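# Re-mesh the clamp's lower jaw and close both jaws

## Task

The clamp's two jaws sit on racks driven by one shared pinion, and the lower jaw has been refitted one or more teeth off, so the jaws do not reach the bar at the same moment. Opening the clamp fully lets that jaw come free of the pinion. Re-engage it in the correct position so the jaws move in step, then close both jaws onto the bar. The clamp must stay correct with the robot let go before the scene is finished.

## Robot and tools

Robot: two seven-joint arms, left_arm and right_arm, each ending in a parallel two-finger gripper. Bases (scene frame): left_arm at (-0.006, +0.309, 0) m, right_arm at (-0.040, -0.323, 0) m, both turned only slightly about z. A camera stand sits behind the arms.

Frames. Scene frame: origin at table-top height midway between the nominal bases, +z up, +x out over the table, +y toward left_arm (image left/right does not follow the arm names). Reported end_effector_position (m) and end_effector_quat_wxyz are in this frame. Gripper axes: fingers point along its +z, they open and close along its y. end_effector_position is the point between the closed pads; closed fingertips extend about 19 mm past it, fully open about 6 mm. Printed poses can be off by a few centimetres, more at long reach.

Motion numbers. Every command row has 16 numbers in [-1, 1]: left dx, dy, dz, rx, ry, rz, left gripper position, left gripper speed, then the same eight for the right arm. Both arms always appear in the row. dx..rz are an offset, not a pose: a displacement from that arm's Hand target as it stood when the action or move began, expressed along the Hand target's own axes. Scale: 1.0 = 0.6 m for dx, dy, dz and 180 degrees for the rotation; rx, ry, rz form a single rotation vector. Sending the same offset twice moves the arm twice. Six zeros re-request the current Hand target (useful when the gripper has settled short). Orientation commands are clipped to 32 degrees from the measured orientation per control step. Large wrist turns can swing the elbow.

Gripper numbers (absolute, not offsets): position +1 = fully open 85 mm, 0 about 45 mm, -1 fully closed; the mapping is not linear, so check position_measured_pct (about 50 - 50 x position). speed -1, 0, +1 give roughly 20, 85, 150 mm/s and also set grip force (about 100 N per pad slow, up to ~240 N fast from a centimetre or more away). To keep a gripper unchanged, resend its last position and speed; a 0 is a real command. To grip, ask for a position narrower than the part; to release, ask a few mm wider.

Tools.
- execute_actions(actions, cameras): actions is a list of actions; each action is a table of up to 15 rows at 1/30 s per row, the last row held to fill 15 steps. Each row counts from the action's start pose. An empty list returns state plus images.
- move(target, speed, blend, blocking, cameras): straight-line travel toward one 16-number row, or a list of up to 15 rows, all offsets from the same starting Hand targets. speed in m/s, 0.002 to 0.5 (default 0.25), one value or one per target. blend in m rounds corners (0 = stop at each). Whole move capped at 10 s. No obstacle avoidance. Finger changes for later targets are applied on arrival once everything is still.
- wait(seconds 0 to 10, cameras): lets time run with commands held.
- stop(cameras): brakes a running move; fingers continue.
- zoom_image(camera, region [x0, y0, x1, y1] pixels, at most 504x504): cameras cam_high, cam_low, cam_left_wrist, cam_right_wrist, all 672x504; only the newest images.
- clear_fault(arm): clears a reported torque fault on left_arm or right_arm.
- finished_scene(scene): ends the scene (1 or 2), irreversible.

Results. Hand target = last commanded pose after clipping, the origin for the next offsets. position_measured_pct: finger reading; below 98 while stopped short means something is between the pads. object_status: 0 moving, 1 blocked while opening, 2 stopped on an object before the asked position (firm grip), 3 reached the asked position or pads met (empty or weak grip). motor_current_ma: about 1000 on a firm grip, near 0 in air. Flange force: external force on the gripper in its own axes, with some error; dropped after row-based calls, restored by move or wait. Joint torques and velocities are also reported. A move adds a "move:" line: done (within 3 mm and 2 degrees), off_target, moving, held (a check or the clearance check withheld steps), or fault, plus limits such as paced or held. Neither done nor off_target tells you about contact.

Cautions. Arms are stiff: a target a few mm past a firm contact presses hard; fast approaches hit hard. Back a push off by commanding the target behind the gripper. A joint torque over its limit (104.5 N m for waist, shoulder, upper arm roll, elbow; 51.3 N m for forearm roll, wrist pitch, wrist roll) or a 5 degree tracking error stops the arm until clear_fault. Keep the arms from touching each other, including closing one gripper on the other's fingers. Avoid dropping parts, letting go of moving parts, slams, or anything leaving the table. Holding loads, stretching out or pushing at unreachable poses heats motors; MOTOR HOT appears at 60 °C and at 75 °C the arm sags for 30 to 60 s.

Each tool is called after "Emit:" as a command line: name --argument value for each argument, lists and objects as JSON in quotes; but a table of rows of numbers goes row by row, as --pt "numbers of a row", without its own name.

## Session

Emit:
execute_actions --actions '[]'

Scene clock: 0.00 s.
left_arm: end_effector_position=(+0.5783, +0.2776, +0.3009) position_measured_pct=0.0 object_status=3 motor_current_ma=0 end_effector_quat_wxyz=(-0.085, +0.801, +0.411, +0.427) | right_arm: end_effector_position=(+0.1167, -0.0333, +0.1438) position_measured_pct=0.0 object_status=3 motor_current_ma=0 end_effector_quat_wxyz=(+0.427, +0.622, -0.656, -0.004)
Joint positions: left_arm=[0.323 0.422 0.105 1.742 -1.197 0.875 0.546] | right_arm=[-0.95 0.892 -0.147 1.402 -0.115 1.705 2.079]
Joint velocities: within noise
Joint torques (N m): no reading
Flange force (N): no reading
Hand target: left_arm +0.5783, +0.2776, +0.3009; -0.085, +0.801, +0.411, +0.427 | right_arm +0.1167, -0.0333, +0.1438; +0.427, +0.622, -0.656, -0.004
Tool commands: left_gripper/position=+1.0 left_gripper/speed=+1.0 right_gripper/position=+1.0 right_gripper/speed=+1.0

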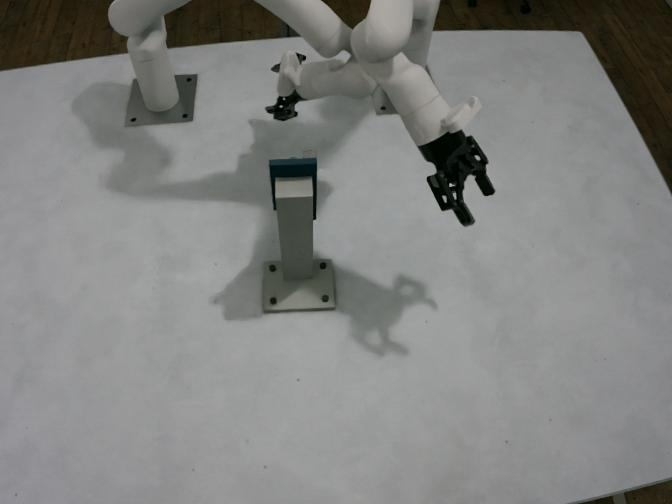

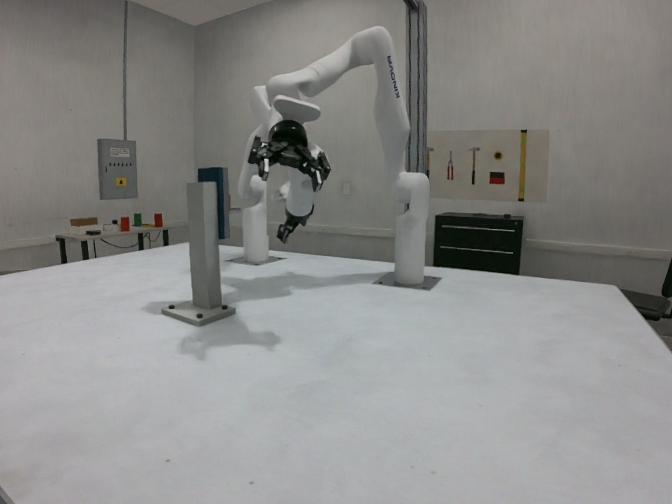

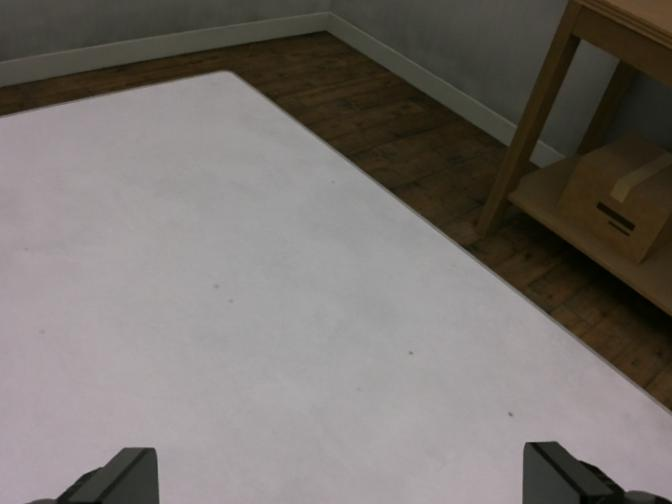

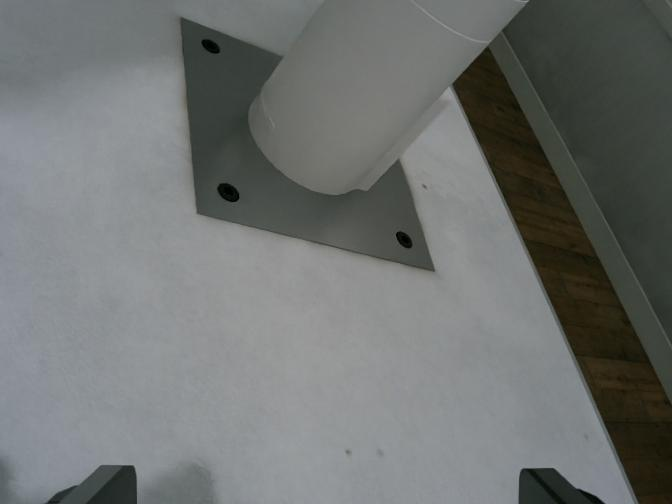

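Emit:
zoom_image --camera "cam_high" --region '[220, 120, 380, 240]'

Emit:
zoom_image --camera "cam_low" --region '[140, 140, 300, 260]'

Scaled by 3.150 from the camera's 672x504 image, which has a finer 960x720 frame.

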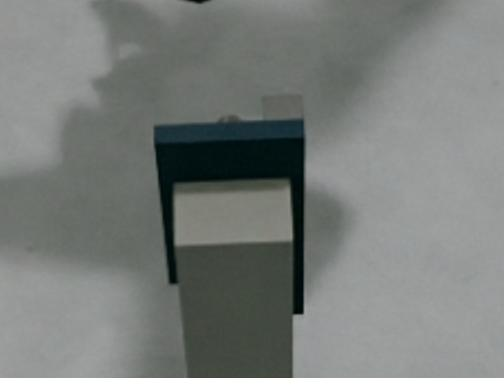

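Scaled by 3.150 from the camera's 672x504 image, which has a finer 960x720 frame.

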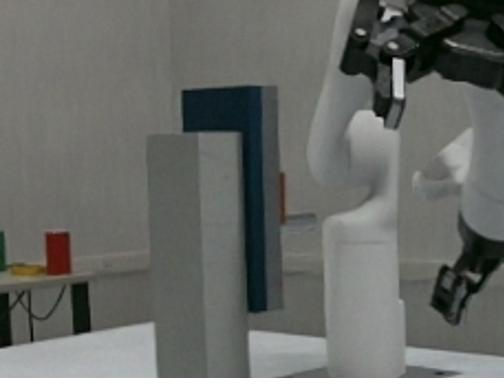

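Emit:
move --target '[0,0,0,0,0,0,1,1, 0.2682,-0.027,-0.1787,0.628,0.285,-0.305,1,1]' --speed 0.15 --cameras '["cam_high","cam_low","cam_right_wrist"]'

Scene clock: 29.07 s.
left_arm: end_effector_position=(+0.5783, +0.2776, +0.3009) position_measured_pct=0.0 object_status=3 motor_current_ma=0 end_effector_quat_wxyz=(-0.085, +0.801, +0.411, +0.427) | right_arm: end_effector_position=(+0.2126, -0.1118, +0.2933) position_measured_pct=0.0 object_status=3 motor_current_ma=0 end_effector_quat_wxyz=(-0.028, +0.848, +0.099, +0.521)
Joint positions: left_arm=[0.323 0.422 0.105 1.742 -1.197 0.875 0.546] | right_arm=[-1.199 0.032 -0.695 2.578 1.242 1.236 2.201]
Joint torques (N m): left_arm=[0.65 -18.2 -1.22 -8.88 -2.13 0.86 0.02] | right_arm=[0.21 -6.57 1.63 -4.66 1.29 2.87 -0.02]
Flange force (N): left_arm=[0.3 1.5 1.5] | right_arm=[-5.8 -0.8 -0.9]
Hand target: left_arm +0.5783, +0.2776, +0.3009; -0.085, +0.801, +0.411, +0.427 | right_arm +0.2128, -0.1126, +0.2926; -0.091, +0.811, +0.132, +0.563
Off the commanded pose: left_arm 0.000 m, 0 deg | right_arm 0.001 m, 10 deg.
joint sent to its limit (right arm) — joint 4 (elbow), upper limit, where the elbow is as bent as it goes. The joint targets are off in orientation, not in position.
move: off_target (right_arm)
camera_calibration:
cam_right_wrist: T_world_to_cam=[[0.177685, -0.982207, 0.0608045, -0.167047], [-0.419861, -0.131546, -0.898005, 0.395407], [0.890025, 0.134033, -0.435764, 0.0997492], [0, 0, 0, 1]] pos_world=[0.106919, -0.125431, 0.408702]
Images, in order (width x height): cam_high 672x504, cam_low 672x504, cam_right_wrist 672x504.

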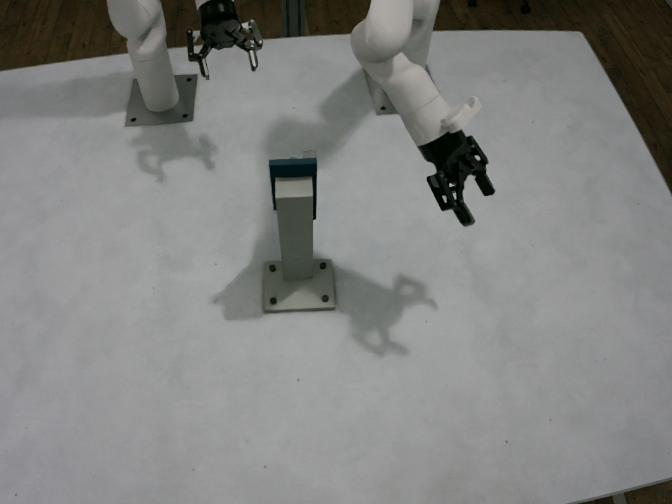

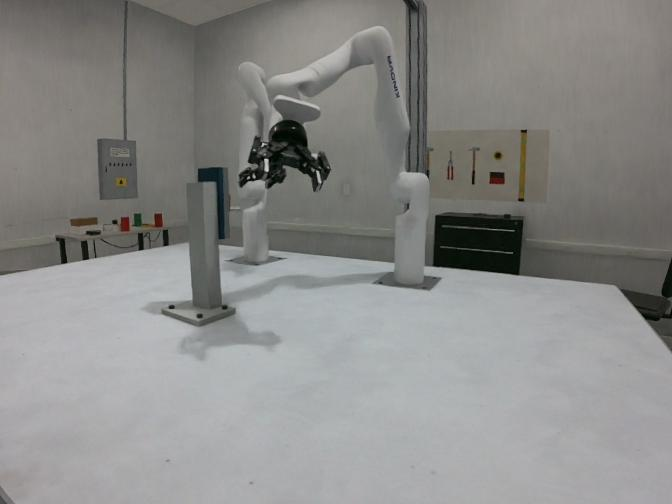

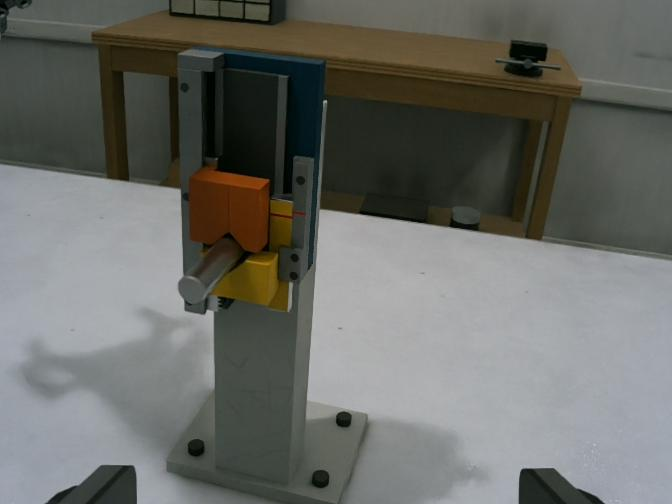

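Emit:
zoom_image --camera "cam_right_wrist" --region '[150, 30, 360, 330]'

Scaled by 1.680.

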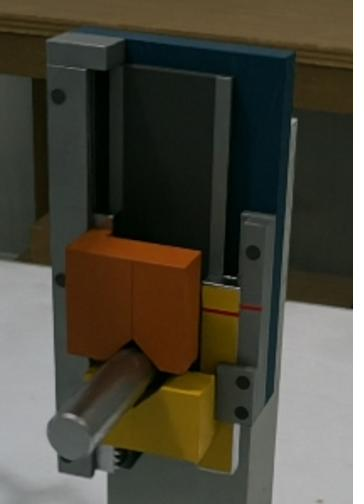

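Emit:
move --target '[0,0,0,0,0,0,1,1, -0.0526,-0.0899,0.2527,-0.101,0.1123,0.0186,1,1]' --speed 0.15 --cameras '["cam_high","cam_right_wrist"]'

Scene clock: 46.83 s.
left_arm: end_effector_position=(+0.5783, +0.2776, +0.3009) position_measured_pct=0.0 object_status=3 motor_current_ma=0 end_effector_quat_wxyz=(-0.085, +0.801, +0.411, +0.427) | right_arm: end_effector_position=(+0.3199, -0.0201, +0.2099) position_measured_pct=0.0 object_status=3 motor_current_ma=0 end_effector_quat_wxyz=(+0.000, +0.708, +0.000, +0.706)
Joint positions: left_arm=[0.323 0.422 0.105 1.742 -1.197 0.875 0.546] | right_arm=[-1.279 0.996 -0.342 2.294 1.692 1.868 1.49]
Joint torques (N m): left_arm=[0.64 -18.17 -1.14 -8.85 -2.1 0.87 -0.02] | right_arm=[0.34 -17.66 2.2 0.14 -0.38 3.53 -0.01]
Flange force (N): left_arm=[0.1 1.4 1.6] | right_arm=[-2.4 1.4 -2.2]
Hand target: left_arm +0.5783, +0.2776, +0.3009; -0.085, +0.801, +0.411, +0.427 | right_arm +0.3199, -0.0200, +0.2099; +0.000, +0.708, +0.000, +0.706
Off the commanded pose: left_arm 0.000 m, 0 deg | right_arm 0.000 m, 0 deg.
move: done
camera_calibration:
cam_right_wrist: T_world_to_cam=[[-0.0175974, -0.999839, -0.00347659, -0.0152702], [0.0200266, 0.00312396, -0.999795, 0.260936], [0.999645, -0.0176634, 0.0199684, -0.178174], [0, 0, 0, 1]] pos_world=[0.172616, -0.01923, 0.264387]
Images, in order (width x height): cam_high 672x504, cam_right_wrist 672x504.

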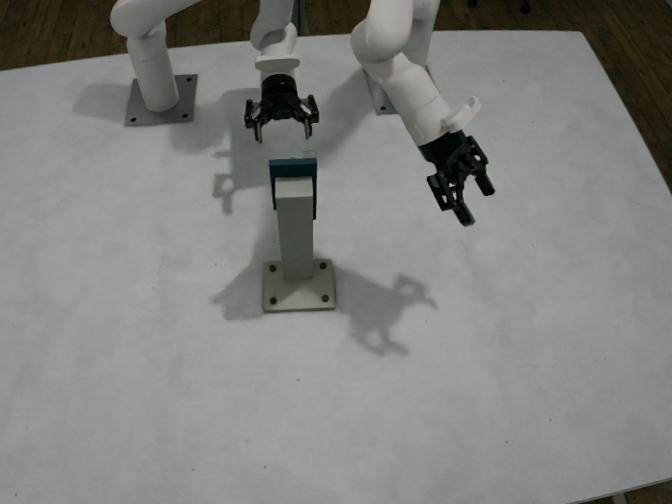

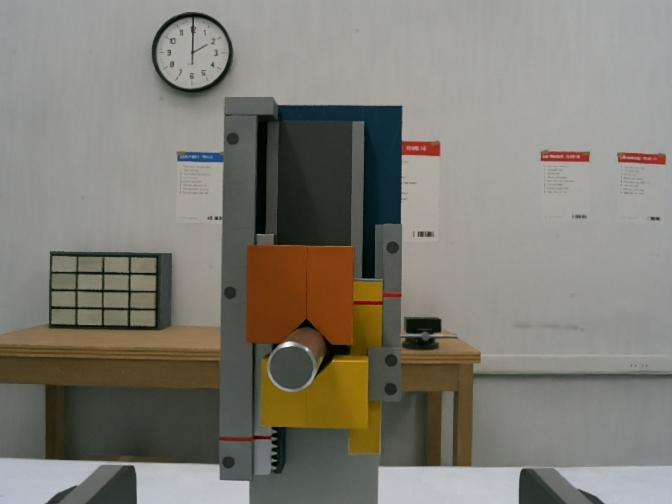

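Emit:
zoom_image --camera "cam_right_wrist" --region '[205, 90, 425, 290]'

Emit:
zoom_image --camera "cam_right_wrist" --region '[205, 270, 425, 490]'

Scaled by 2.291.

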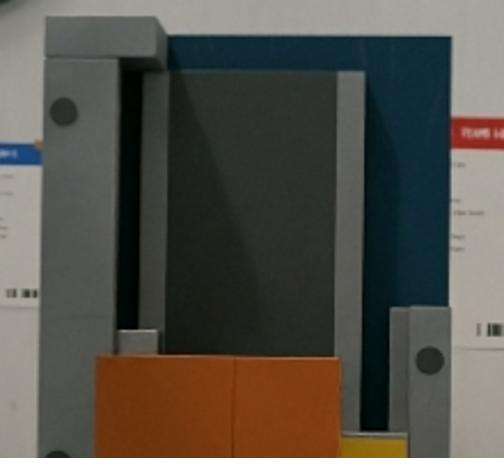

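Scaled by 2.291.

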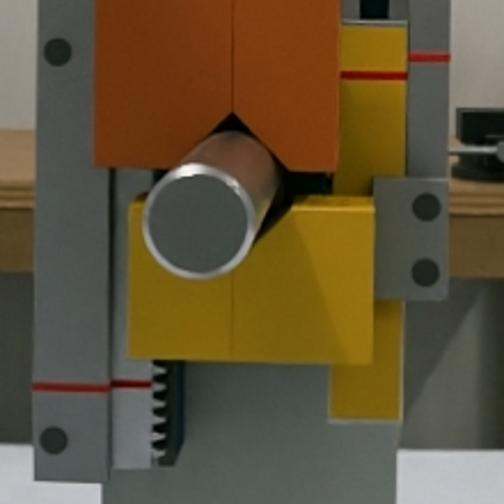

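Emit:
zoom_image --camera "cam_right_wrist" --region '[210, 405, 290, 485]'

Emit:
zoom_image --camera "cam_right_wrist" --region '[340, 210, 420, 310]'

Emit:
zoom_image --camera "cam_right_wrist" --region '[330, 310, 430, 470]'

Scaled by 6.300.

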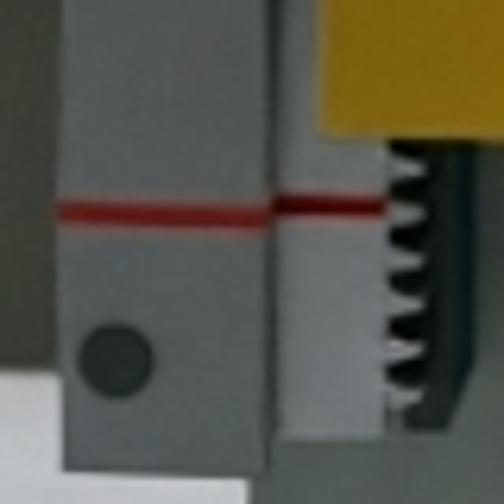

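Scaled by 5.040.

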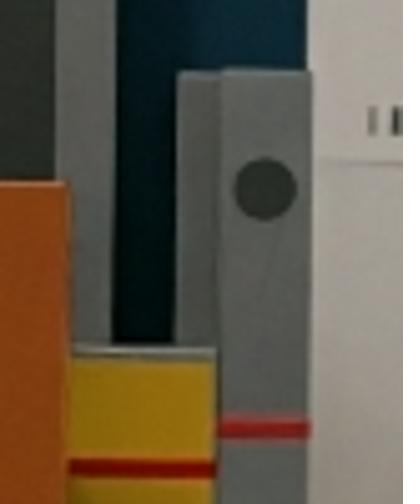

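Scaled by 3.150.

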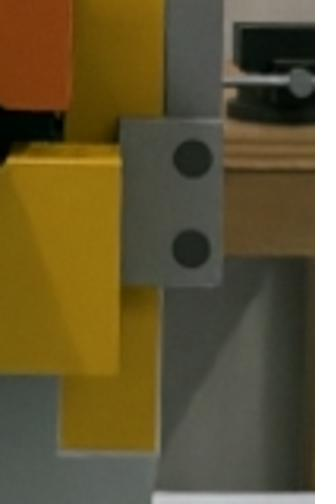

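Emit:
move --pt "0.0512 -0.0233 -0.4265 -0.1353 -0.1099 0.2421 1 1 0 0 0 0 0.0833 0 1 1" --pt "-0.3198 0.0360 -0.5343 -0.1353 -0.1099 0.2421 1 1 0.001 -0.0068 0.08 0 0.0833 0 1 1" --speed 0.15 --blend '[0.03,0]' --cameras '["all"]'

Scene clock: 112.13 s.
left_arm: end_effector_position=(+0.3402, -0.0050, +0.3597) position_measured_pct=0.0 object_status=3 motor_current_ma=0 end_effector_quat_wxyz=(+0.000, +0.954, +0.000, +0.301) | right_arm: end_effector_position=(+0.3679, -0.0159, +0.2104) position_measured_pct=0.0 object_status=3 motor_current_ma=0 end_effector_quat_wxyz=(+0.000, +0.610, +0.000, +0.793)
Joint positions: left_arm=[0.504 0.138 0.61 1.742 -0.707 1.079 -0.213] | right_arm=[-1.255 1.201 -0.128 2.157 1.814 2.005 1.389]
Joint torques (N m): left_arm=[0.58 -12.16 -0.26 -9.77 -1.97 -0.09 0.12] | right_arm=[0.46 -19.18 3.34 0.54 -0.5 3.42 -0.02]
Flange force (N): left_arm=[0.5 -0.3 1.4] | right_arm=[-1.7 0.9 -3.3]
Hand target: left_arm +0.3402, -0.0050, +0.3596; +0.000, +0.954, +0.000, +0.301 | right_arm +0.3679, -0.0159, +0.2104; +0.000, +0.610, +0.000, +0.793
Off the commanded pose: left_arm 0.000 m, 0 deg | right_arm 0.000 m, 0 deg.
move: done
camera_calibration:
cam_left_wrist: T_world_to_cam=[[-0.0154009, -0.99984, -0.00905035, 0.00522645], [-0.827511, 0.017826, -0.561167, 0.539867], [0.561239, -0.00115319, -0.827653, 0.256257], [0, 0, 0, 1]] pos_world=[0.303005, -0.00410252, 0.515095]
cam_right_wrist: T_world_to_cam=[[-0.0160179, -0.999838, -0.00820118, -0.00989381], [0.278071, 0.00342411, -0.960554, 0.157281], [0.960427, -0.0176666, 0.277971, -0.265968], [0, 0, 0, 1]] pos_world=[0.211549, -0.0151295, 0.224927]

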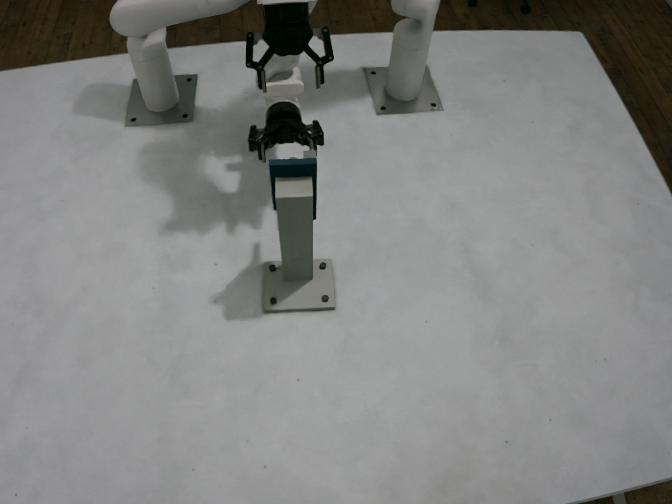

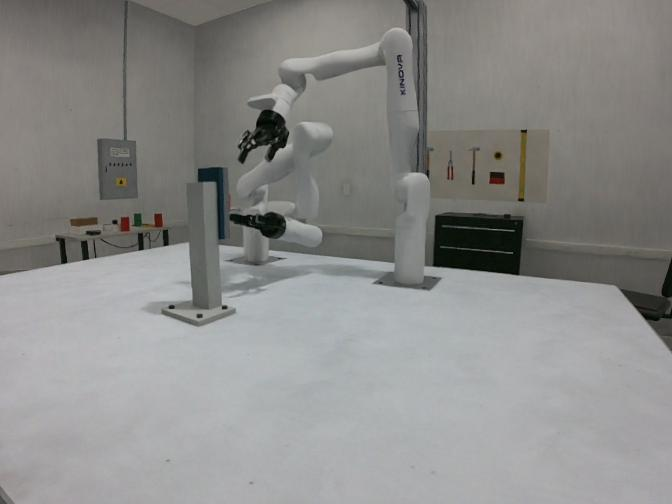

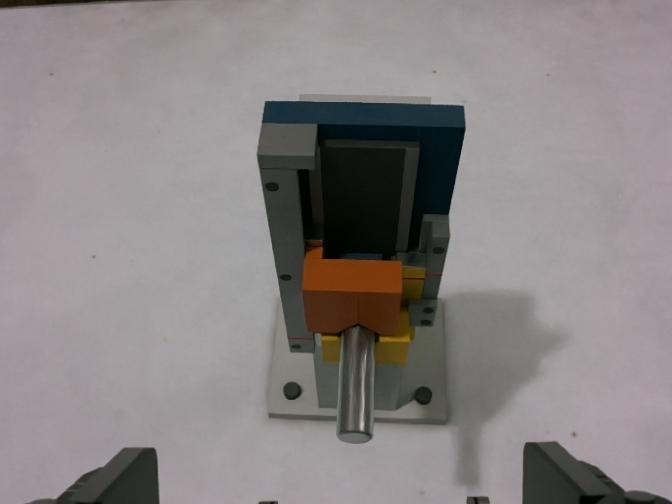

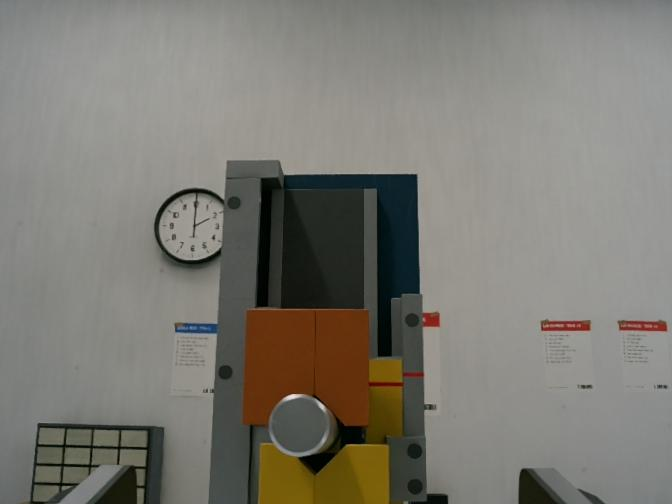

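Emit:
move --target '[0.0403,0.0127,0.16,0,0,0,1,1, -0.0295,0,0.1217,0,0,0,1,1]' --speed 0.08 --cameras '["cam_low","cam_left_wrist","cam_right_wrist"]'

Scene clock: 119.03 s.
left_arm: end_effector_position=(+0.4151, -0.0127, +0.2950) position_measured_pct=0.0 object_status=3 motor_current_ma=0 end_effector_quat_wxyz=(+0.000, +0.954, +0.000, +0.301) | right_arm: end_effector_position=(+0.4430, -0.0158, +0.2121) position_measured_pct=0.0 object_status=3 motor_current_ma=0 end_effector_quat_wxyz=(+0.000, +0.609, +0.000, +0.793)
Joint positions: left_arm=[0.475 0.318 0.541 1.751 -0.862 0.913 -0.146] | right_arm=[-1.139 1.181 -0.017 2.066 2.019 1.891 1.481]
Joint torques (N m): left_arm=[0.66 -15.42 0.53 -9.31 -1.62 0.02 0.11] | right_arm=[0.54 -20.41 3.98 -1.01 -0.51 3.51 -0.02]
Flange force (N): left_arm=[1.0 -1.1 1.2] | right_arm=[-1.7 0.4 -2.5]
Hand target: left_arm +0.4151, -0.0127, +0.2949; +0.000, +0.954, +0.000, +0.301 | right_arm +0.4430, -0.0158, +0.2121; +0.000, +0.609, +0.000, +0.793
Off the commanded pose: left_arm 0.000 m, 0 deg | right_arm 0.000 m, 0 deg.
move: done
camera_calibration:
cam_left_wrist: T_world_to_cam=[[-0.0154833, -0.999839, -0.00910687, -0.00174798], [-0.827509, 0.0179259, -0.561166, 0.565676], [0.561238, -0.00115268, -0.827653, 0.160663], [0, 0, 0, 1]] pos_world=[0.377905, -0.0117028, 0.450395]
cam_right_wrist: T_world_to_cam=[[-0.0160181, -0.999838, -0.00820049, -0.00857787], [0.278071, 0.00342339, -0.960554, 0.137935], [0.960427, -0.0176666, 0.277971, -0.338539], [0, 0, 0, 1]] pos_world=[0.286649, -0.0150295, 0.226527]
Images, in order (width x height): cam_low 672x504, cam_left_wrist 672x504, cam_right_wrist 672x504.

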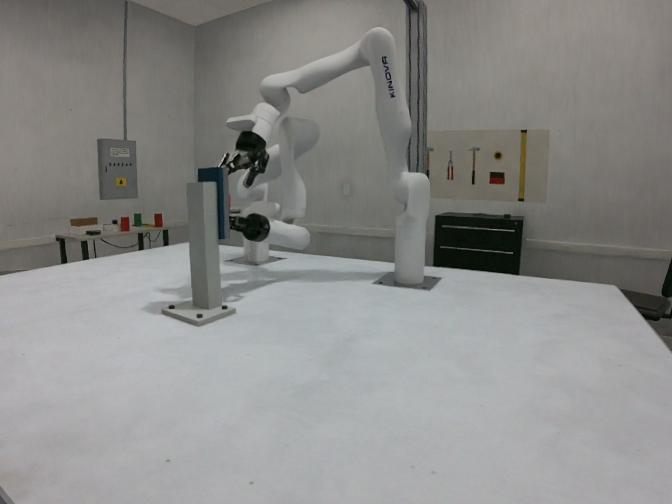

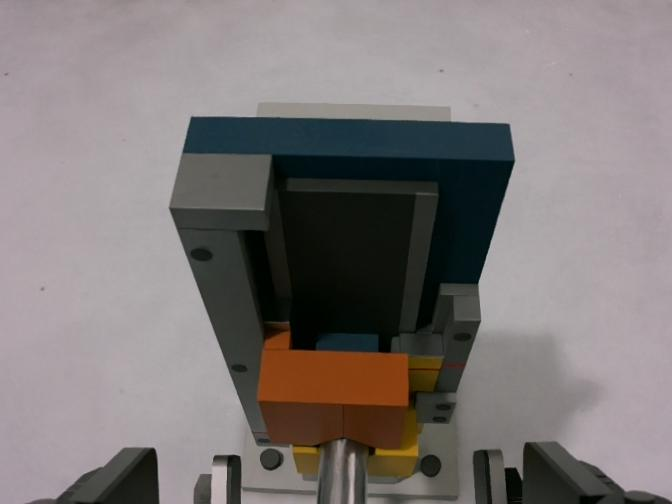

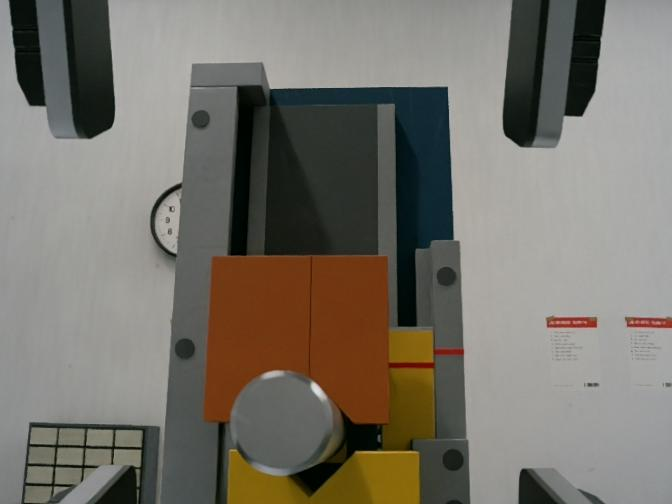

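Emit:
move --target '[0,0,0,0,0,0,1,1, 0,0,0,0,0,0,0.02,-1]' --speed 0.08 --cameras '["cam_left_wrist","cam_right_wrist"]'

Scene clock: 125.43 s.
left_arm: end_effector_position=(+0.4151, -0.0127, +0.2949) position_measured_pct=0.0 object_status=3 motor_current_ma=0 end_effector_quat_wxyz=(+0.000, +0.954, +0.000, +0.301) | right_arm: end_effector_position=(+0.4430, -0.0158, +0.2121) position_measured_pct=48.9 object_status=0 motor_current_ma=0 end_effector_quat_wxyz=(+0.000, +0.609, +0.000, +0.793)
Joint positions: left_arm=[0.475 0.318 0.541 1.751 -0.862 0.913 -0.146] | right_arm=[-1.139 1.18 -0.017 2.066 2.019 1.891 1.481]
Joint torques (N m): left_arm=[0.62 -15.55 0.38 -9.23 -1.72 -0.01 0.02] | right_arm=[1.9 -20.79 4.94 -1.69 0.08 3.02 -0.04]
Flange force (N): left_arm=[1.1 -0.4 1.1] | right_arm=[-0.7 0.9 -9.0]
Hand target: left_arm +0.4151, -0.0127, +0.2949; +0.000, +0.954, +0.000, +0.301 | right_arm +0.4430, -0.0158, +0.2121; +0.000, +0.609, +0.000, +0.793
Off the commanded pose: left_arm 0.000 m, 0 deg | right_arm 0.000 m, 0 deg.
move: done
camera_calibration:
cam_left_wrist: T_world_to_cam=[[-0.0154009, -0.99984, -0.00905035, -0.00180437], [-0.827511, 0.017826, -0.561167, 0.565675], [0.561239, -0.00115319, -0.827653, 0.160663], [0, 0, 0, 1]] pos_world=[0.377905, -0.0117025, 0.450395]
cam_right_wrist: T_world_to_cam=[[-0.0160181, -0.999838, -0.00820049, -0.00857787], [0.278071, 0.00342339, -0.960554, 0.137935], [0.960427, -0.0176666, 0.277971, -0.338539], [0, 0, 0, 1]] pos_world=[0.286649, -0.0150295, 0.226527]
Images, in order (width x height): cam_left_wrist 672x504, cam_right_wrist 672x504.

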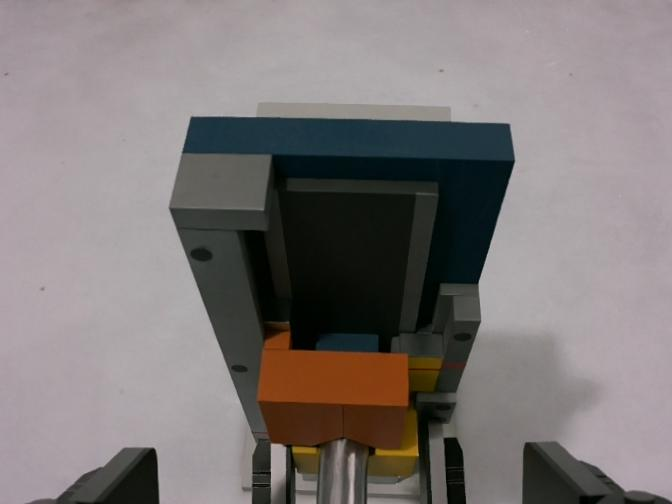

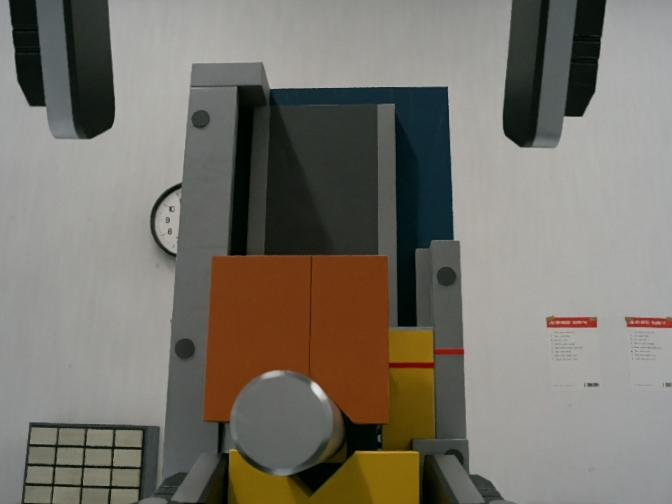

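Emit:
move --target '[0,0,0,0,0,0,1,1, 0.0013,0,-0.0048,0,0,0,0.02,-1]' --speed 0.05

Scene clock: 128.03 s.
left_arm: end_effector_position=(+0.4151, -0.0127, +0.2949) position_measured_pct=0.0 object_status=3 motor_current_ma=0 end_effector_quat_wxyz=(+0.000, +0.954, +0.000, +0.301) | right_arm: end_effector_position=(+0.4401, -0.0158, +0.2121) position_measured_pct=48.9 object_status=3 motor_current_ma=10 end_effector_quat_wxyz=(+0.000, +0.609, +0.000, +0.793)
Joint positions: left_arm=[0.475 0.318 0.541 1.751 -0.862 0.913 -0.146] | right_arm=[-1.144 1.181 -0.021 2.07 2.012 1.896 1.477]
Joint torques (N m): left_arm=[0.65 -15.54 0.36 -9.27 -1.74 -0.02 0.03] | right_arm=[0.37 -20.47 3.95 -0.73 -0.33 3.46 0]
Flange force (N): left_arm=[1.1 -0.6 1.0] | right_arm=[-2.4 0.1 -2.7]
Hand target: left_arm +0.4151, -0.0127, +0.2949; +0.000, +0.954, +0.000, +0.301 | right_arm +0.4401, -0.0158, +0.2121; +0.000, +0.610, +0.000, +0.793
Off the commanded pose: left_arm 0.000 m, 0 deg | right_arm 0.000 m, 0 deg.
move: done

Emit:
move --target '[0,0,0,0,0,0,1,1, 0,0,0,0,0,0,-0.02,-1]'

Emit:
move --target '[0,0,0,0,0,0,1,1, 0,0,0,0,0,0,-0.05,-1]' --cameras '["cam_left_wrist"]'

Scene clock: 130.23 s.
left_arm: end_effector_position=(+0.4151, -0.0127, +0.2949) position_measured_pct=0.0 object_status=3 motor_current_ma=0 end_effector_quat_wxyz=(+0.000, +0.954, +0.000, +0.301) | right_arm: end_effector_position=(+0.4400, -0.0158, +0.2121) position_measured_pct=51.1 object_status=3 motor_current_ma=20 end_effector_quat_wxyz=(+0.000, +0.610, +0.000, +0.793)
Joint positions: left_arm=[0.475 0.318 0.541 1.751 -0.862 0.913 -0.146] | right_arm=[-1.144 1.181 -0.021 2.07 2.012 1.896 1.477]
Joint torques (N m): left_arm=[0.69 -15.56 0.36 -9.29 -1.74 0.01 0] | right_arm=[2.14 -20.14 4.74 -0.31 -1.28 3.34 -0.03]
Flange force (N): left_arm=[0.9 -0.7 1.2] | right_arm=[-1.6 -2.8 -3.3]
Hand target: left_arm +0.4151, -0.0127, +0.2949; +0.000, +0.954, +0.000, +0.301 | right_arm +0.4401, -0.0158, +0.2121; +0.000, +0.610, +0.000, +0.793
Off the commanded pose: left_arm 0.000 m, 0 deg | right_arm 0.000 m, 0 deg.
move: done

Scene clock: 130.73 s.
left_arm: end_effector_position=(+0.4151, -0.0127, +0.2949) position_measured_pct=0.0 object_status=3 motor_current_ma=0 end_effector_quat_wxyz=(+0.000, +0.954, +0.000, +0.301) | right_arm: end_effector_position=(+0.4400, -0.0158, +0.2121) position_measured_pct=52.4 object_status=0 motor_current_ma=60 end_effector_quat_wxyz=(+0.000, +0.610, +0.000, +0.793)
Joint positions: left_arm=[0.475 0.318 0.541 1.751 -0.862 0.913 -0.146] | right_arm=[-1.144 1.181 -0.021 2.07 2.012 1.896 1.477]
Joint torques (N m): left_arm=[0.65 -15.55 0.39 -9.27 -1.72 -0.02 0.02] | right_arm=[6.82 -19.8 6.72 0.88 -3.58 3.03 0.01]
Flange force (N): left_arm=[1.0 -0.5 1.1] | right_arm=[-0.9 -10.4 -5.8]
Hand target: left_arm +0.4151, -0.0127, +0.2949; +0.000, +0.954, +0.000, +0.301 | right_arm +0.4401, -0.0158, +0.2121; +0.000, +0.610, +0.000, +0.793
Off the commanded pose: left_arm 0.000 m, 0 deg | right_arm 0.000 m, 0 deg.
move: done
camera_calibration:
cam_left_wrist: T_world_to_cam=[[-0.0154009, -0.99984, -0.00905035, -0.00180437], [-0.827511, 0.017826, -0.561167, 0.565675], [0.561239, -0.00115319, -0.827653, 0.160663], [0, 0, 0, 1]] pos_world=[0.377905, -0.0117025, 0.450395]
Images, in order (width x height): cam_left_wrist 672x504.

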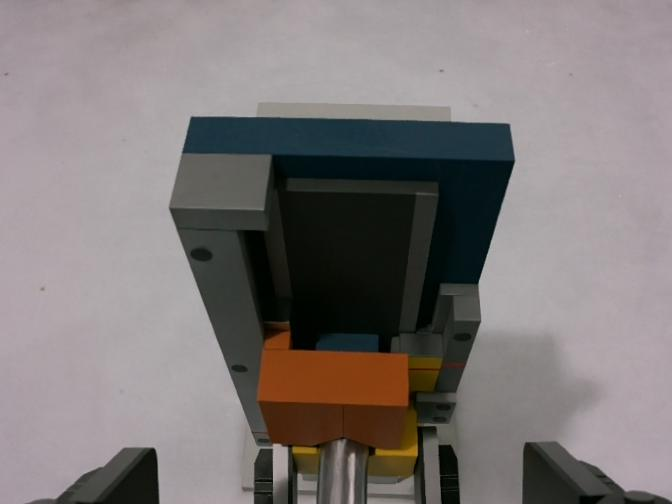

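Emit:
move --target '[0,0,0,0,0,0,1,1, 0,-0.001,0,0,0,0,-0.05,-1]'

Scene clock: 132.90 s.
left_arm: end_effector_position=(+0.4151, -0.0127, +0.2949) position_measured_pct=0.0 object_status=3 motor_current_ma=0 end_effector_quat_wxyz=(+0.000, +0.954, +0.000, +0.301) | right_arm: end_effector_position=(+0.4401, -0.0152, +0.2120) position_measured_pct=52.4 object_status=3 motor_current_ma=70 end_effector_quat_wxyz=(+0.000, +0.610, +0.000, +0.793)
Joint positions: left_arm=[0.475 0.318 0.541 1.751 -0.862 0.913 -0.146] | right_arm=[-1.144 1.181 -0.021 2.069 2.012 1.895 1.479]
Joint torques (N m): left_arm=[0.68 -15.53 0.41 -9.27 -1.72 -0.01 -0.03] | right_arm=[3.43 -20.03 5.2 -0.6 -1.2 2.72 -0.03]
Flange force (N): left_arm=[0.9 -0.6 1.2] | right_arm=[-0.2 -2.9 -7.2]
Hand target: left_arm +0.4151, -0.0127, +0.2949; +0.000, +0.954, +0.000, +0.301 | right_arm +0.4401, -0.0152, +0.2121; +0.000, +0.610, +0.000, +0.793
Off the commanded pose: left_arm 0.000 m, 0 deg | right_arm 0.000 m, 0 deg.
move: done

Emit:
move --target '[0,0,0,0,0,0,1,1, 0,-0.0003,0,0,0,0,-0.09,-1]'

Emit:
wait --seconds 1

Scene clock: 136.13 s.
left_arm: end_effector_position=(+0.4151, -0.0127, +0.2949) position_measured_pct=0.0 object_status=3 motor_current_ma=0 end_effector_quat_wxyz=(+0.000, +0.954, +0.000, +0.301) | right_arm: end_effector_position=(+0.4401, -0.0150, +0.2121) position_measured_pct=53.7 object_status=0 motor_current_ma=830 end_effector_quat_wxyz=(+0.000, +0.610, +0.000, +0.793)
Joint positions: left_arm=[0.475 0.318 0.541 1.751 -0.862 0.913 -0.146] | right_arm=[-1.145 1.181 -0.021 2.068 2.012 1.895 1.479]
Joint torques (N m): left_arm=[0.6 -15.53 0.4 -9.31 -1.68 0 -0.01] | right_arm=[5.85 -20.75 6.88 -3.44 1.16 1.37 -0.17]
Flange force (N): left_arm=[0.7 -0.5 1.3] | right_arm=[4.7 2.2 -24.5]
Hand target: left_arm +0.4151, -0.0127, +0.2949; +0.000, +0.954, +0.000, +0.301 | right_arm +0.4401, -0.0150, +0.2121; +0.000, +0.610, +0.000, +0.793
Off the commanded pose: left_arm 0.000 m, 0 deg | right_arm 0.000 m, 0 deg.
move: done

Scene clock: 137.13 s.
left_arm: end_effector_position=(+0.4151, -0.0127, +0.2949) position_measured_pct=0.0 object_status=3 motor_current_ma=0 end_effector_quat_wxyz=(+0.000, +0.954, +0.000, +0.301) | right_arm: end_effector_position=(+0.4401, -0.0150, +0.2121) position_measured_pct=54.1 object_status=2 motor_current_ma=1000 end_effector_quat_wxyz=(+0.000, +0.610, +0.000, +0.793)
Joint positions: left_arm=[0.475 0.318 0.541 1.751 -0.862 0.913 -0.146] | right_arm=[-1.145 1.181 -0.021 2.068 2.012 1.895 1.479]
Joint torques (N m): left_arm=[0.66 -15.56 0.47 -9.28 -1.72 -0.01 -0.01] | right_arm=[6.42 -21.08 7.4 -4.08 1.63 1.16 -0.27]
Flange force (N): left_arm=[0.9 -0.5 1.3] | right_arm=[5.5 3.1 -28.4]
Hand target: left_arm +0.4151, -0.0127, +0.2949; +0.000, +0.954, +0.000, +0.301 | right_arm +0.4401, -0.0150, +0.2121; +0.000, +0.610, +0.000, +0.793
Tool commands: left_gripper/position=+1.0 left_gripper/speed=+1.0 right_gripper/position=-0.09 right_gripper/speed=-1.0
Off the commanded pose: left_arm 0.000 m, 0 deg | right_arm 0.000 m, 0 deg.
wait: 1.00 s; at rest by 0.17 s

Emit:
move --target '[0,0,0,0,0,0,1,1, 0.0003,-0.0002,-0.0009,0,0,0,-0.09,-1]'

Scene clock: 138.97 s.
left_arm: end_effector_position=(+0.4151, -0.0127, +0.2949) position_measured_pct=0.0 object_status=3 motor_current_ma=0 end_effector_quat_wxyz=(+0.000, +0.954, +0.000, +0.301) | right_arm: end_effector_position=(+0.4395, -0.0149, +0.2121) position_measured_pct=54.1 object_status=2 motor_current_ma=1000 end_effector_quat_wxyz=(+0.000, +0.610, +0.000, +0.793)
Joint positions: left_arm=[0.475 0.318 0.541 1.751 -0.862 0.913 -0.146] | right_arm=[-1.145 1.181 -0.022 2.069 2.01 1.896 1.479]
Joint torques (N m): left_arm=[0.62 -15.53 0.35 -9.31 -1.72 0.04 -0.02] | right_arm=[0.77 -20.65 4.24 -0.77 -0.52 3.58 0.05]
Flange force (N): left_arm=[0.7 -0.7 1.2] | right_arm=[-2.7 -0.2 -3.2]
Hand target: left_arm +0.4151, -0.0127, +0.2949; +0.000, +0.954, +0.000, +0.301 | right_arm +0.4395, -0.0149, +0.2121; +0.000, +0.610, +0.000, +0.793
Off the commanded pose: left_arm 0.000 m, 0 deg | right_arm 0.000 m, 0 deg.
move: done

Emit:
move --target '[0.0032,-0.002,0.0795,0,0,0,1,1, 0,0,0,0,0,0,-0.09,-1]' --speed 0.05 --cameras '["cam_left_wrist","cam_right_wrist","cam_low"]'

Scene clock: 143.73 s.
left_arm: end_effector_position=(+0.4441, -0.0114, +0.2570) position_measured_pct=0.0 object_status=3 motor_current_ma=0 end_effector_quat_wxyz=(+0.000, +0.954, +0.000, +0.301) | right_arm: end_effector_position=(+0.4395, -0.0149, +0.2121) position_measured_pct=54.1 object_status=2 motor_current_ma=1000 end_effector_quat_wxyz=(+0.000, +0.609, +0.000, +0.793)
Joint positions: left_arm=[0.471 0.401 0.496 1.768 -0.951 0.827 -0.088] | right_arm=[-1.146 1.181 -0.022 2.069 2.01 1.896 1.479]
Joint torques (N m): left_arm=[0.63 -16.71 0.58 -8.91 -1.71 0.01 0.01] | right_arm=[0.53 -20.52 4.1 -0.74 -0.5 3.67 -0.04]
Flange force (N): left_arm=[1.4 -0.7 0.2] | right_arm=[-2.4 -0.4 -2.3]
Hand target: left_arm +0.4441, -0.0115, +0.2570; +0.000, +0.954, +0.000, +0.301 | right_arm +0.4395, -0.0149, +0.2121; +0.000, +0.609, +0.000, +0.793
Off the commanded pose: left_arm 0.000 m, 0 deg | right_arm 0.000 m, 0 deg.
move: done
camera_calibration:
cam_left_wrist: T_world_to_cam=[[-0.015343, -0.999841, -0.00913341, -0.000490416], [-0.827465, 0.0178246, -0.561234, 0.568393], [0.561307, -0.00105341, -0.827607, 0.112975], [0, 0, 0, 1]] pos_world=[0.406904, -0.0105027, 0.412495]
cam_right_wrist: T_world_to_cam=[[-0.0160181, -0.999838, -0.00820049, -0.00773486], [0.278071, 0.00342339, -0.960554, 0.139029], [0.960427, -0.0176666, 0.277971, -0.335093], [0, 0, 0, 1]] pos_world=[0.283049, -0.0141295, 0.226627]
Images, in order (width x height): cam_low 672x504, cam_left_wrist 672x504, cam_right_wrist 672x504.

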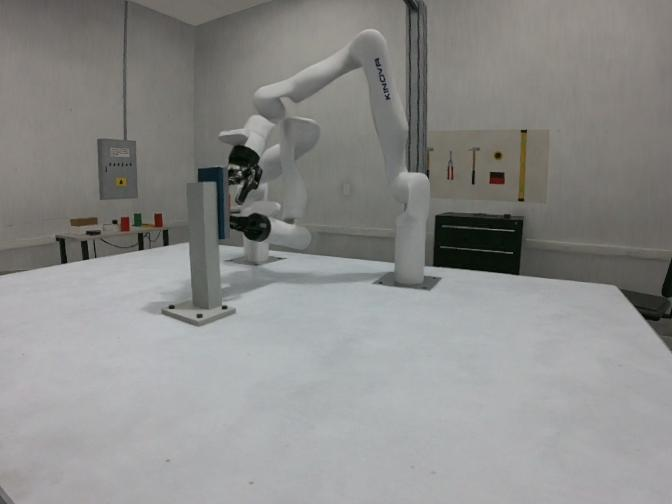

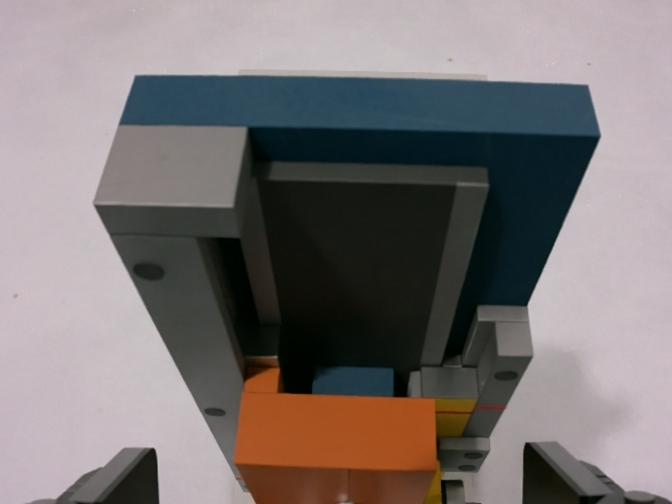

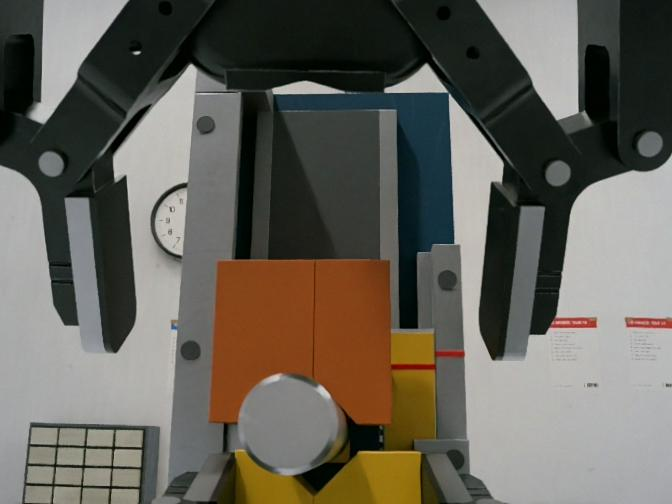

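Emit:
move --target '[0,-0.0013,0,0,0,0,0.02,-1, 0,0,0,0,0,0,-0.09,-1]' --speed 0.05

Emit:
move --target '[0,0,0,0,0,0,-0.02,-1, 0,0,0,0,0,0,-0.09,-1]' --speed 0.05

Scene clock: 148.50 s.
left_arm: end_effector_position=(+0.4441, -0.0107, +0.2570) position_measured_pct=48.9 object_status=0 motor_current_ma=0 end_effector_quat_wxyz=(+0.000, +0.954, +0.000, +0.301) | right_arm: end_effector_position=(+0.4395, -0.0149, +0.2121) position_measured_pct=54.1 object_status=2 motor_current_ma=1000 end_effector_quat_wxyz=(+0.000, +0.609, +0.000, +0.793)
Joint positions: left_arm=[0.47 0.4 0.496 1.77 -0.951 0.826 -0.089] | right_arm=[-1.146 1.181 -0.022 2.069 2.01 1.896 1.479]
Joint torques (N m): left_arm=[0.65 -16.86 0.58 -8.91 -1.66 0.08 0.02] | right_arm=[0.49 -20.55 4.03 -0.77 -0.44 3.62 0.01]
Flange force (N): left_arm=[1.4 -0.6 0.7] | right_arm=[-2.5 0.0 -2.5]
Hand target: left_arm +0.4441, -0.0107, +0.2570; +0.000, +0.954, +0.000, +0.301 | right_arm +0.4395, -0.0149, +0.2121; +0.000, +0.609, +0.000, +0.793
Off the commanded pose: left_arm 0.000 m, 0 deg | right_arm 0.000 m, 0 deg.
move: done

Scene clock: 149.00 s.
left_arm: end_effector_position=(+0.4441, -0.0107, +0.2570) position_measured_pct=51.1 object_status=3 motor_current_ma=0 end_effector_quat_wxyz=(+0.000, +0.954, +0.000, +0.301) | right_arm: end_effector_position=(+0.4395, -0.0149, +0.2121) position_measured_pct=54.1 object_status=2 motor_current_ma=1000 end_effector_quat_wxyz=(+0.000, +0.609, +0.000, +0.793)
Joint positions: left_arm=[0.47 0.4 0.496 1.77 -0.951 0.826 -0.089] | right_arm=[-1.146 1.181 -0.022 2.069 2.01 1.896 1.479]
Joint torques (N m): left_arm=[0.67 -16.92 0.55 -8.94 -1.67 0.07 0.02] | right_arm=[0.44 -20.64 4.04 -0.69 -0.52 3.56 0.02]
Flange force (N): left_arm=[1.4 -0.6 0.8] | right_arm=[-2.9 -0.1 -2.4]
Hand target: left_arm +0.4441, -0.0107, +0.2570; +0.000, +0.954, +0.000, +0.301 | right_arm +0.4395, -0.0149, +0.2121; +0.000, +0.609, +0.000, +0.793
Off the commanded pose: left_arm 0.000 m, 0 deg | right_arm 0.000 m, 0 deg.
move: done

Emit:
move --target '[0,0,0,0,0,0,-0.05,-1, 0,0,0,0,0,0,-0.09,-1]' --speed 0.05

Emit:
wait --seconds 0.5 --cameras '["cam_right_wrist"]'

Scene clock: 151.13 s.
left_arm: end_effector_position=(+0.4441, -0.0107, +0.2570) position_measured_pct=52.4 object_status=3 motor_current_ma=80 end_effector_quat_wxyz=(+0.000, +0.954, +0.000, +0.301) | right_arm: end_effector_position=(+0.4395, -0.0149, +0.2121) position_measured_pct=54.1 object_status=2 motor_current_ma=1000 end_effector_quat_wxyz=(+0.000, +0.609, +0.000, +0.793)
Joint positions: left_arm=[0.47 0.4 0.496 1.77 -0.951 0.826 -0.089] | right_arm=[-1.146 1.181 -0.022 2.069 2.01 1.896 1.479]
Joint torques (N m): left_arm=[0.17 -16.35 0.15 -8.57 -1.63 0.34 0.02] | right_arm=[0.61 -20.69 4.17 -0.81 -0.43 3.68 0]
Flange force (N): left_arm=[1.3 -0.1 -0.2] | right_arm=[-2.7 -0.2 -2.9]
Hand target: left_arm +0.4441, -0.0107, +0.2570; +0.000, +0.954, +0.000, +0.301 | right_arm +0.4395, -0.0149, +0.2121; +0.000, +0.609, +0.000, +0.793
Off the commanded pose: left_arm 0.000 m, 0 deg | right_arm 0.000 m, 0 deg.
move: done

Scene clock: 151.63 s.
left_arm: end_effector_position=(+0.4441, -0.0107, +0.2570) position_measured_pct=52.4 object_status=3 motor_current_ma=80 end_effector_quat_wxyz=(+0.000, +0.954, +0.000, +0.301) | right_arm: end_effector_position=(+0.4395, -0.0149, +0.2121) position_measured_pct=54.1 object_status=2 motor_current_ma=1000 end_effector_quat_wxyz=(+0.000, +0.609, +0.000, +0.793)
Joint positions: left_arm=[0.47 0.4 0.496 1.77 -0.951 0.826 -0.089] | right_arm=[-1.146 1.181 -0.022 2.069 2.01 1.896 1.479]
Joint torques (N m): left_arm=[0.18 -16.32 0.07 -8.51 -1.64 0.35 0.01] | right_arm=[0.58 -20.73 4.13 -0.82 -0.48 3.74 0.04]
Flange force (N): left_arm=[1.5 0.0 -0.3] | right_arm=[-2.8 0.0 -2.7]
Hand target: left_arm +0.4441, -0.0107, +0.2570; +0.000, +0.954, +0.000, +0.301 | right_arm +0.4395, -0.0149, +0.2121; +0.000, +0.609, +0.000, +0.793
Tool commands: left_gripper/position=-0.05 left_gripper/speed=-1.0 right_gripper/position=-0.09 right_gripper/speed=-1.0
Off the commanded pose: left_arm 0.000 m, 0 deg | right_arm 0.000 m, 0 deg.
wait: 0.50 s; at rest by 0.17 s
camera_calibration:
cam_right_wrist: T_world_to_cam=[[-0.0160181, -0.999838, -0.00820049, -0.00773486], [0.278071, 0.00342339, -0.960554, 0.139029], [0.960427, -0.0176666, 0.277971, -0.335093], [0, 0, 0, 1]] pos_world=[0.283049, -0.0141295, 0.226627]
Images, in order (width x height): cam_right_wrist 672x504.

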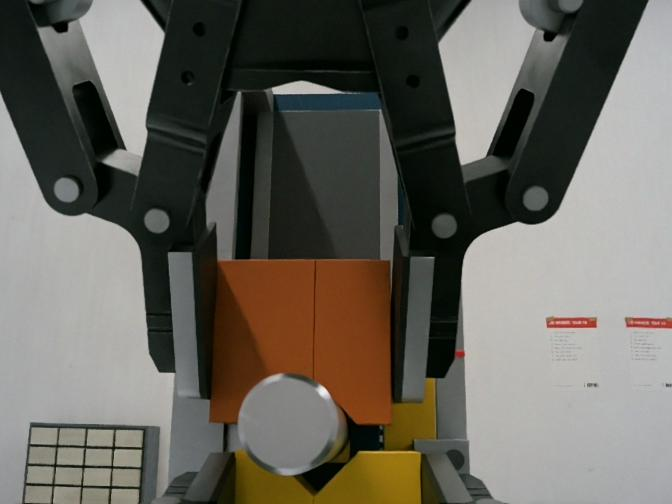

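Emit:
move --target '[0.00287,0,-0.0041,0,0,0,-0.05,-1, -0.00484,0,-0.00128,0,0,0,-0.09,-1]' --speed 0.02 --cameras '["cam_right_wrist"]'

Scene clock: 157.17 s.
left_arm: end_effector_position=(+0.4441, -0.0107, +0.2600) position_measured_pct=52.4 object_status=3 motor_current_ma=80 end_effector_quat_wxyz=(+0.000, +0.954, +0.000, +0.301) | right_arm: end_effector_position=(+0.4395, -0.0149, +0.2091) position_measured_pct=54.1 object_status=2 motor_current_ma=1000 end_effector_quat_wxyz=(+0.000, +0.609, +0.000, +0.793)
Joint positions: left_arm=[0.467 0.396 0.499 1.764 -0.943 0.832 -0.098] | right_arm=[-1.145 1.189 -0.022 2.065 2.009 1.898 1.476]
Joint torques (N m): left_arm=[0.81 -17.32 0.83 -9.23 -1.84 -0.06 -0.1] | right_arm=[-0.62 -19.79 3.16 -0.57 -0.27 3.42 -0.02]
Flange force (N): left_arm=[0.9 -0.5 1.6] | right_arm=[-1.5 0.8 0.2]
Hand target: left_arm +0.4441, -0.0107, +0.2600; +0.000, +0.954, +0.000, +0.301 | right_arm +0.4395, -0.0149, +0.2091; +0.000, +0.609, +0.000, +0.793
Off the commanded pose: left_arm 0.000 m, 0 deg | right_arm 0.000 m, 0 deg.
move: done
camera_calibration:
cam_right_wrist: T_world_to_cam=[[-0.0160181, -0.999838, -0.00820049, -0.00775946], [0.278071, 0.00342339, -0.960554, 0.136147], [0.960427, -0.0176666, 0.277971, -0.334259], [0, 0, 0, 1]] pos_world=[0.283049, -0.0141295, 0.223627]
Images, in order (width x height): cam_right_wrist 672x504.

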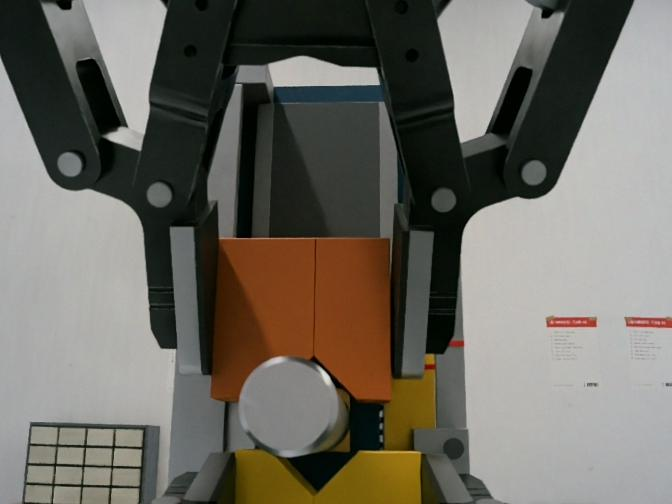

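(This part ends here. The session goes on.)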